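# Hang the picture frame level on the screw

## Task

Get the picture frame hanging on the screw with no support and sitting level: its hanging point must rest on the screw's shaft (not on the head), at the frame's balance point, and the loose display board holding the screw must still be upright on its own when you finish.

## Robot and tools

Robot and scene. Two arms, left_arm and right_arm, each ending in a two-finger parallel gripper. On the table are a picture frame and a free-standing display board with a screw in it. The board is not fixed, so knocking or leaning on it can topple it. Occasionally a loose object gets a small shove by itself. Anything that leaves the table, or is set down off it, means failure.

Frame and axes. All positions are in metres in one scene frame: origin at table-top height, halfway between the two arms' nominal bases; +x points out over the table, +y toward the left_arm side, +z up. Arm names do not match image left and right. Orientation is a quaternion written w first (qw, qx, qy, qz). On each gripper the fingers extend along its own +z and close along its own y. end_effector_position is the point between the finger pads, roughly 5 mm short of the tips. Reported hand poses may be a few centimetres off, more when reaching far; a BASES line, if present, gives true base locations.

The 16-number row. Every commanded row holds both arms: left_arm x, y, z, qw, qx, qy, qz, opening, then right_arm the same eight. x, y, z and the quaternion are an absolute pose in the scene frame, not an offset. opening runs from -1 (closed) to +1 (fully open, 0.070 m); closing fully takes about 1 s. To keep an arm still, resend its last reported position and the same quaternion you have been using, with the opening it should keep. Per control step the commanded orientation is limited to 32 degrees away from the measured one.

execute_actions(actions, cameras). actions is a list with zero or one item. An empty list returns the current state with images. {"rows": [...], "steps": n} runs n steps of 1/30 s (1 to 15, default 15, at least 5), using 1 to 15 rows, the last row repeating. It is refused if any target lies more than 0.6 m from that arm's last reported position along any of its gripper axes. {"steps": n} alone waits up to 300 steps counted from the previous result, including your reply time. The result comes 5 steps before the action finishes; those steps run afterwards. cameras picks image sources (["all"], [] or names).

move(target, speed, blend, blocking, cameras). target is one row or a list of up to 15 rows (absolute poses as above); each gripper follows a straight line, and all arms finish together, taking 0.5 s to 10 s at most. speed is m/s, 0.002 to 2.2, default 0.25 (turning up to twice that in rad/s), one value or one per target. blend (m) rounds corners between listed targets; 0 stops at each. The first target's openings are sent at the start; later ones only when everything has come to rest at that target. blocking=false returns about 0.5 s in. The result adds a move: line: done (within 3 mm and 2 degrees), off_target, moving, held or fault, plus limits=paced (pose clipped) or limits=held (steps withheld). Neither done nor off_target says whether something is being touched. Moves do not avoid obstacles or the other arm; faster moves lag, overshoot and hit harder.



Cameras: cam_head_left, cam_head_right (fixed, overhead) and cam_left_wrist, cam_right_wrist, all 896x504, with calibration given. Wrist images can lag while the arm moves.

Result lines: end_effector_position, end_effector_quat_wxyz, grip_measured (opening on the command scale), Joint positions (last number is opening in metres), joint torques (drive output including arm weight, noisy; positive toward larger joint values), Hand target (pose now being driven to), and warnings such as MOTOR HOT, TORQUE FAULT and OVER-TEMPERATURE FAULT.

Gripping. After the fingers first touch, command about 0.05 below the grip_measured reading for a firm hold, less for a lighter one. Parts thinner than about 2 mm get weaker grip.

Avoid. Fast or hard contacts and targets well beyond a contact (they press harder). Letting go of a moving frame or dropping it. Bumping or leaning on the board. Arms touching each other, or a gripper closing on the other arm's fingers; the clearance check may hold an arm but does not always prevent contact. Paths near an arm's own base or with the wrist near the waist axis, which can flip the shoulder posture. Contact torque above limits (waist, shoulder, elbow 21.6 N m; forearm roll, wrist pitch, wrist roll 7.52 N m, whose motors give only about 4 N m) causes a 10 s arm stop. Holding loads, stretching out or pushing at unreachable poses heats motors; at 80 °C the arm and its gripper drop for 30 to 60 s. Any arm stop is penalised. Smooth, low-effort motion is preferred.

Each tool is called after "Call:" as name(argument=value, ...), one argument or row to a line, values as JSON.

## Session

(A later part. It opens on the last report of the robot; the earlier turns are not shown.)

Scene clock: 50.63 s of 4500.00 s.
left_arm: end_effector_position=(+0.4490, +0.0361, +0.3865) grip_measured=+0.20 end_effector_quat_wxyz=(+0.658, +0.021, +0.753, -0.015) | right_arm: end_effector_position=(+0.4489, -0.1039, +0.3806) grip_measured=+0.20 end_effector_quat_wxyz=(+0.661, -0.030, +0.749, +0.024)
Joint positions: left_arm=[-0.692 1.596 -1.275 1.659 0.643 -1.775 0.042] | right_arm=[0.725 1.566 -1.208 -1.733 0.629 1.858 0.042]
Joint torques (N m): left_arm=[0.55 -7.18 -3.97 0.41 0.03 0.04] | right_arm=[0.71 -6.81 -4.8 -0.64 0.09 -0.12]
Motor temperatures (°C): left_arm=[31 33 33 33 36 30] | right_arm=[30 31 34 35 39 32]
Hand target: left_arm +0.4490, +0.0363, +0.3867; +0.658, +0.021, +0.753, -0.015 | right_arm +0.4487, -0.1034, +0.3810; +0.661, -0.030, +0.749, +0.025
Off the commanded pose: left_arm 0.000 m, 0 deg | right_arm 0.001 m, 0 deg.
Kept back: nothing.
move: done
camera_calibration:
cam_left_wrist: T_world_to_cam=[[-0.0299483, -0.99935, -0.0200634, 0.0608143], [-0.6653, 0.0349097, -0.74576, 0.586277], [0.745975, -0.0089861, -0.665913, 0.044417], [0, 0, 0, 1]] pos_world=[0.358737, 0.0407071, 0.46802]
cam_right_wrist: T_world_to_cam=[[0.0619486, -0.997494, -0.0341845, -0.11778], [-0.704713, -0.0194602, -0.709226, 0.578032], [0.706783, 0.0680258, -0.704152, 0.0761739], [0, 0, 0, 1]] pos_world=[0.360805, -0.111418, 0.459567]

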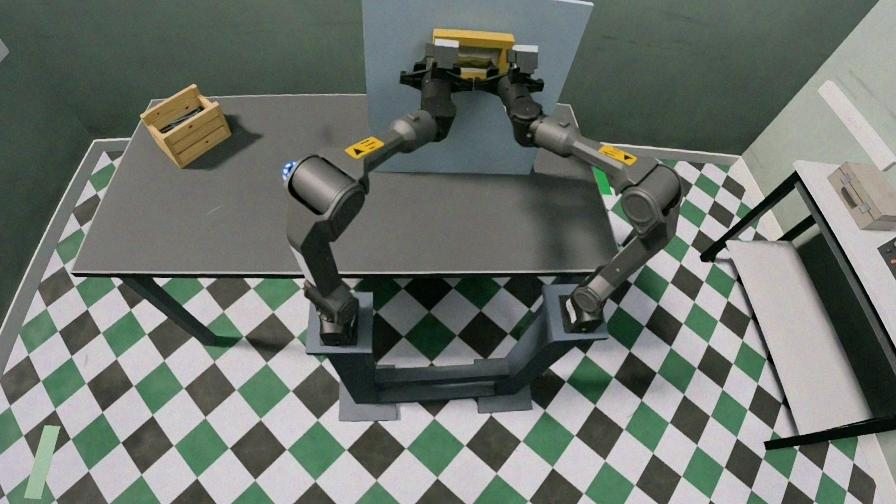

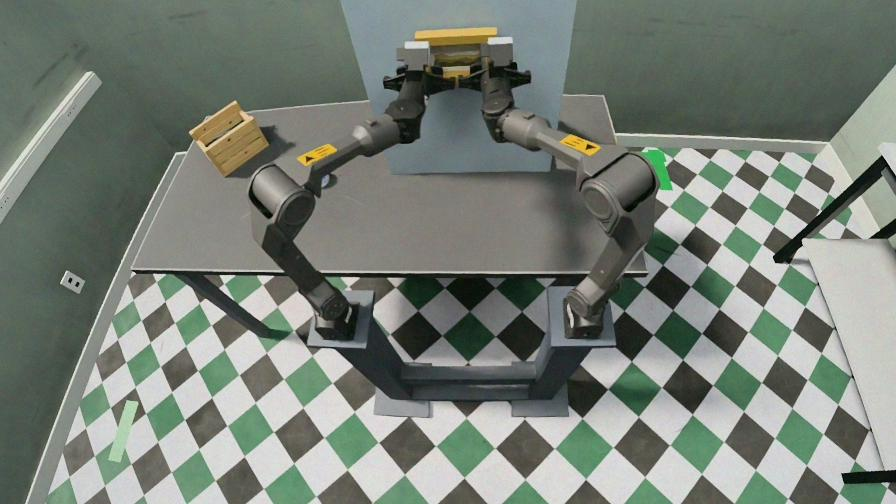

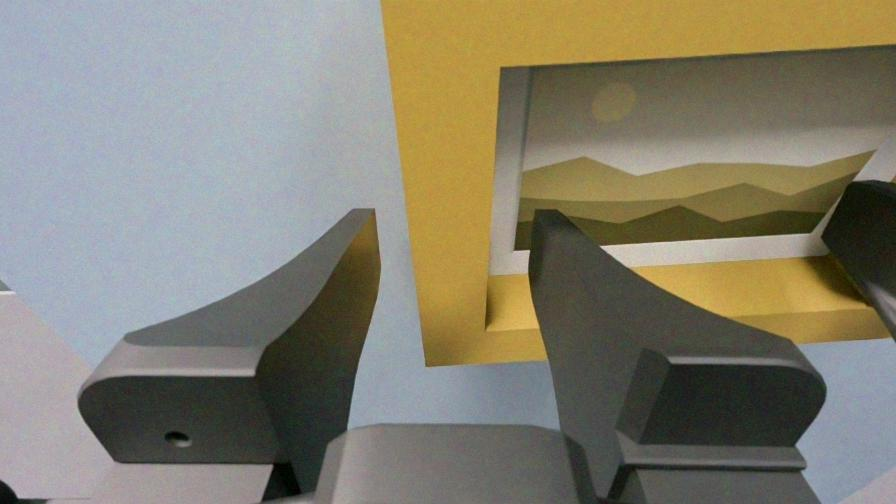

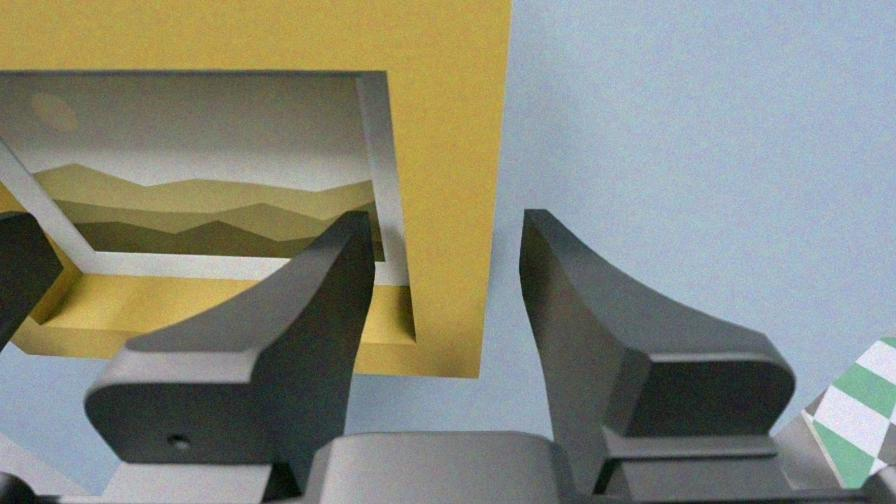

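Call:
move(
  target=[
    [0.37,0.05,0.39,0.658,0.021,0.753,-0.015,0.2,0.37,-0.118,0.39,0.661,-0.03,0.749,0.025,0.2],
    [0.3,0.2,0.35,0.658,0.021,0.753,-0.015,0.2,0.33,-0.118,0.51,0.55,0,0.835,0.05,1],
    [0.3,0.3,0.3,0.658,0.021,0.753,-0.015,0.2,0.40,-0.05,0.525,0.5,-0.04,0.86,0.097,1],
  ],
)

Call:
zoom_image(
  camera="cam_head_left",
  region=[420, 15, 530, 100],
)

Call:
zoom_image(
  camera="cam_right_wrist",
  region=[350, 180, 550, 300],
)

Call:
zoom_image(
  camera="cam_right_wrist",
  region=[420, 195, 500, 240],
)

Scene clock: 57.17 s of 4500.00 s.
left_arm: end_effector_position=(+0.3001, +0.2999, +0.2997) grip_measured=+0.20 end_effector_quat_wxyz=(+0.658, +0.021, +0.753, -0.015) | right_arm: end_effector_position=(+0.4000, -0.0500, +0.5246) grip_measured=+0.98 end_effector_quat_wxyz=(+0.531, -0.047, +0.838, +0.117)
Joint positions: left_arm=[0.775 0.984 -0.407 1.304 -0.851 -1.029 0.042] | right_arm=[0.825 1.787 -2.389 -0.512 1.215 0.589 0.069]
Joint torques (N m): left_arm=[-0.3 -1.81 -2.86 -0.66 -0.59 -0.21] | right_arm=[0.73 -7.48 -2.89 -0.62 -0.3 0.25]
Motor temperatures (°C): left_arm=[31 33 33 33 36 30] | right_arm=[30 31 34 35 39 32]
Hand target: left_arm +0.3000, +0.3000, +0.3000; +0.658, +0.021, +0.753, -0.015 | right_arm +0.3999, -0.0502, +0.5246; +0.531, -0.047, +0.838, +0.117
Off the commanded pose: left_arm 0.000 m, 0 deg | right_arm 0.000 m, 5 deg.
joint sent to its limit (right arm) — joint 5 (wrist pitch), upper limit.
Kept back: nothing.
move: off_target (right_arm)
camera_calibration:
cam_left_wrist: T_world_to_cam=[[-0.0305603, -0.999348, -0.0192208, 0.31815], [-0.665759, 0.0346948, -0.74536, 0.413353], [0.745541, -0.00998206, -0.666385, 0.100704], [0, 0, 0, 1]] pos_world=[0.209837, 0.304606, 0.38132]
cam_right_wrist: T_world_to_cam=[[0.177873, -0.968025, -0.176885, -0.0260834], [-0.885753, -0.0791847, -0.457354, 0.58401], [0.428723, 0.238028, -0.871516, 0.415964], [0, 0, 0, 1]] pos_world=[0.343594, -0.0780157, 0.625004]

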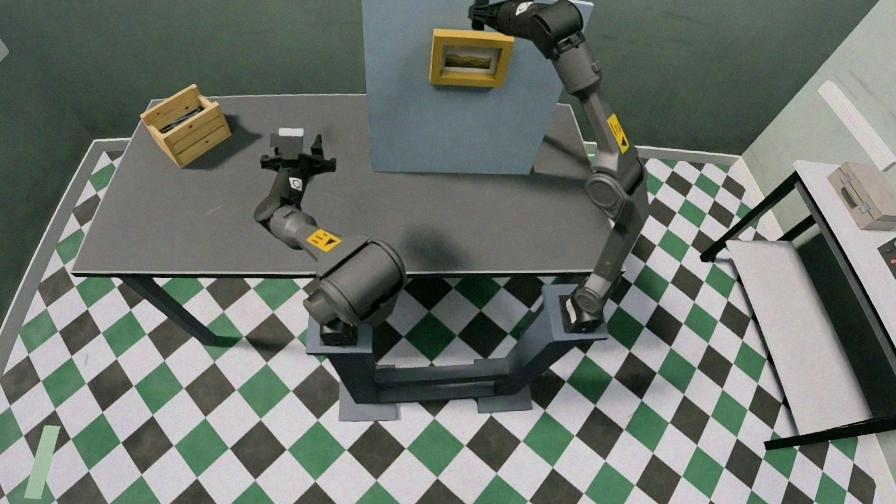

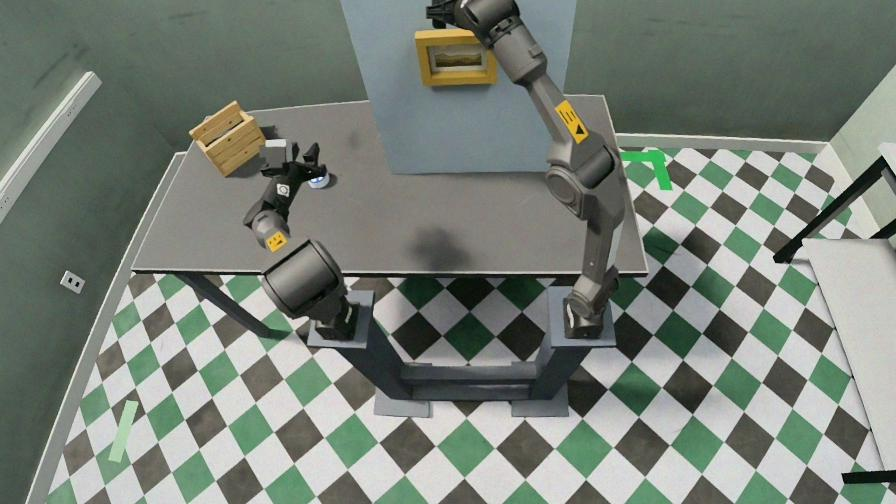

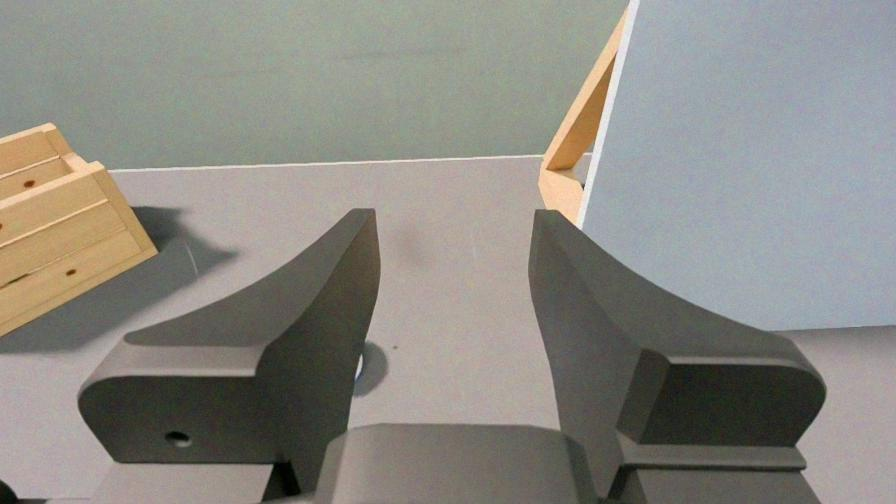

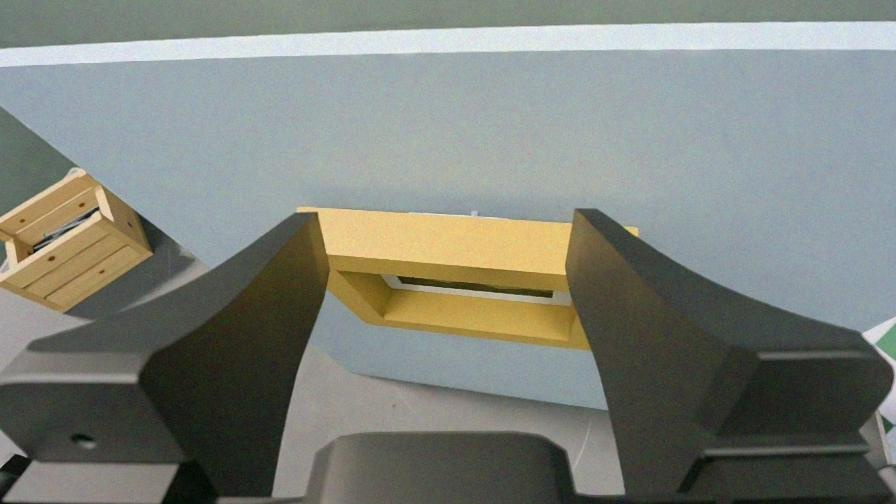

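Scaled by 4.582 from the camera's 896x504 image, which has a finer 1280x720 frame.

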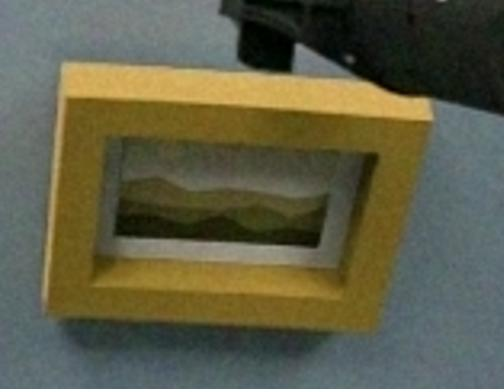

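Scaled by 2.520 from the camera's 896x504 image, which has a finer 1280x720 frame.

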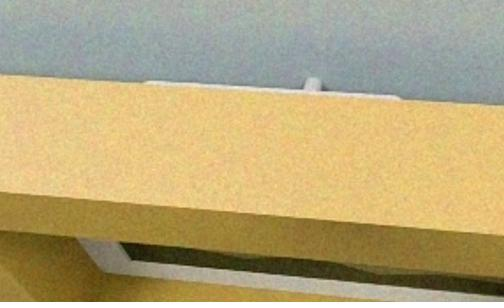

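Scaled by 6.300 from the camera's 896x504 image, which has a finer 1280x720 frame.

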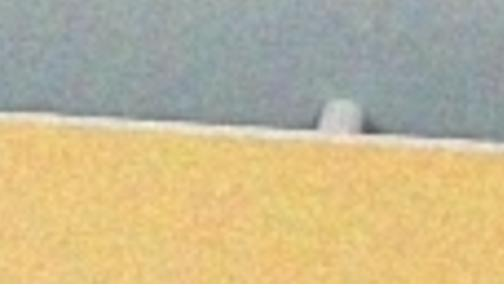

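Call:
zoom_image(
  camera="cam_head_right",
  region=[400, 15, 510, 100],
)

Scaled by 4.582 from the camera's 896x504 image, which has a finer 1280x720 frame.

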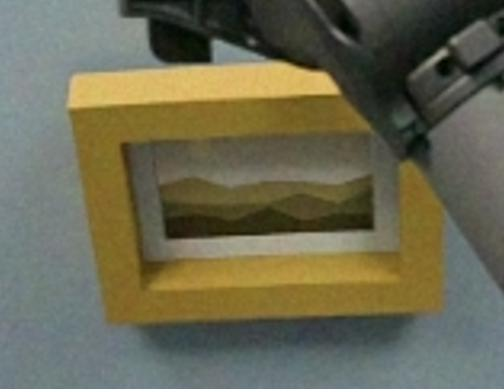

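Call:
finished_scene(
  scene=1,
)

The scene is finished: the task was done.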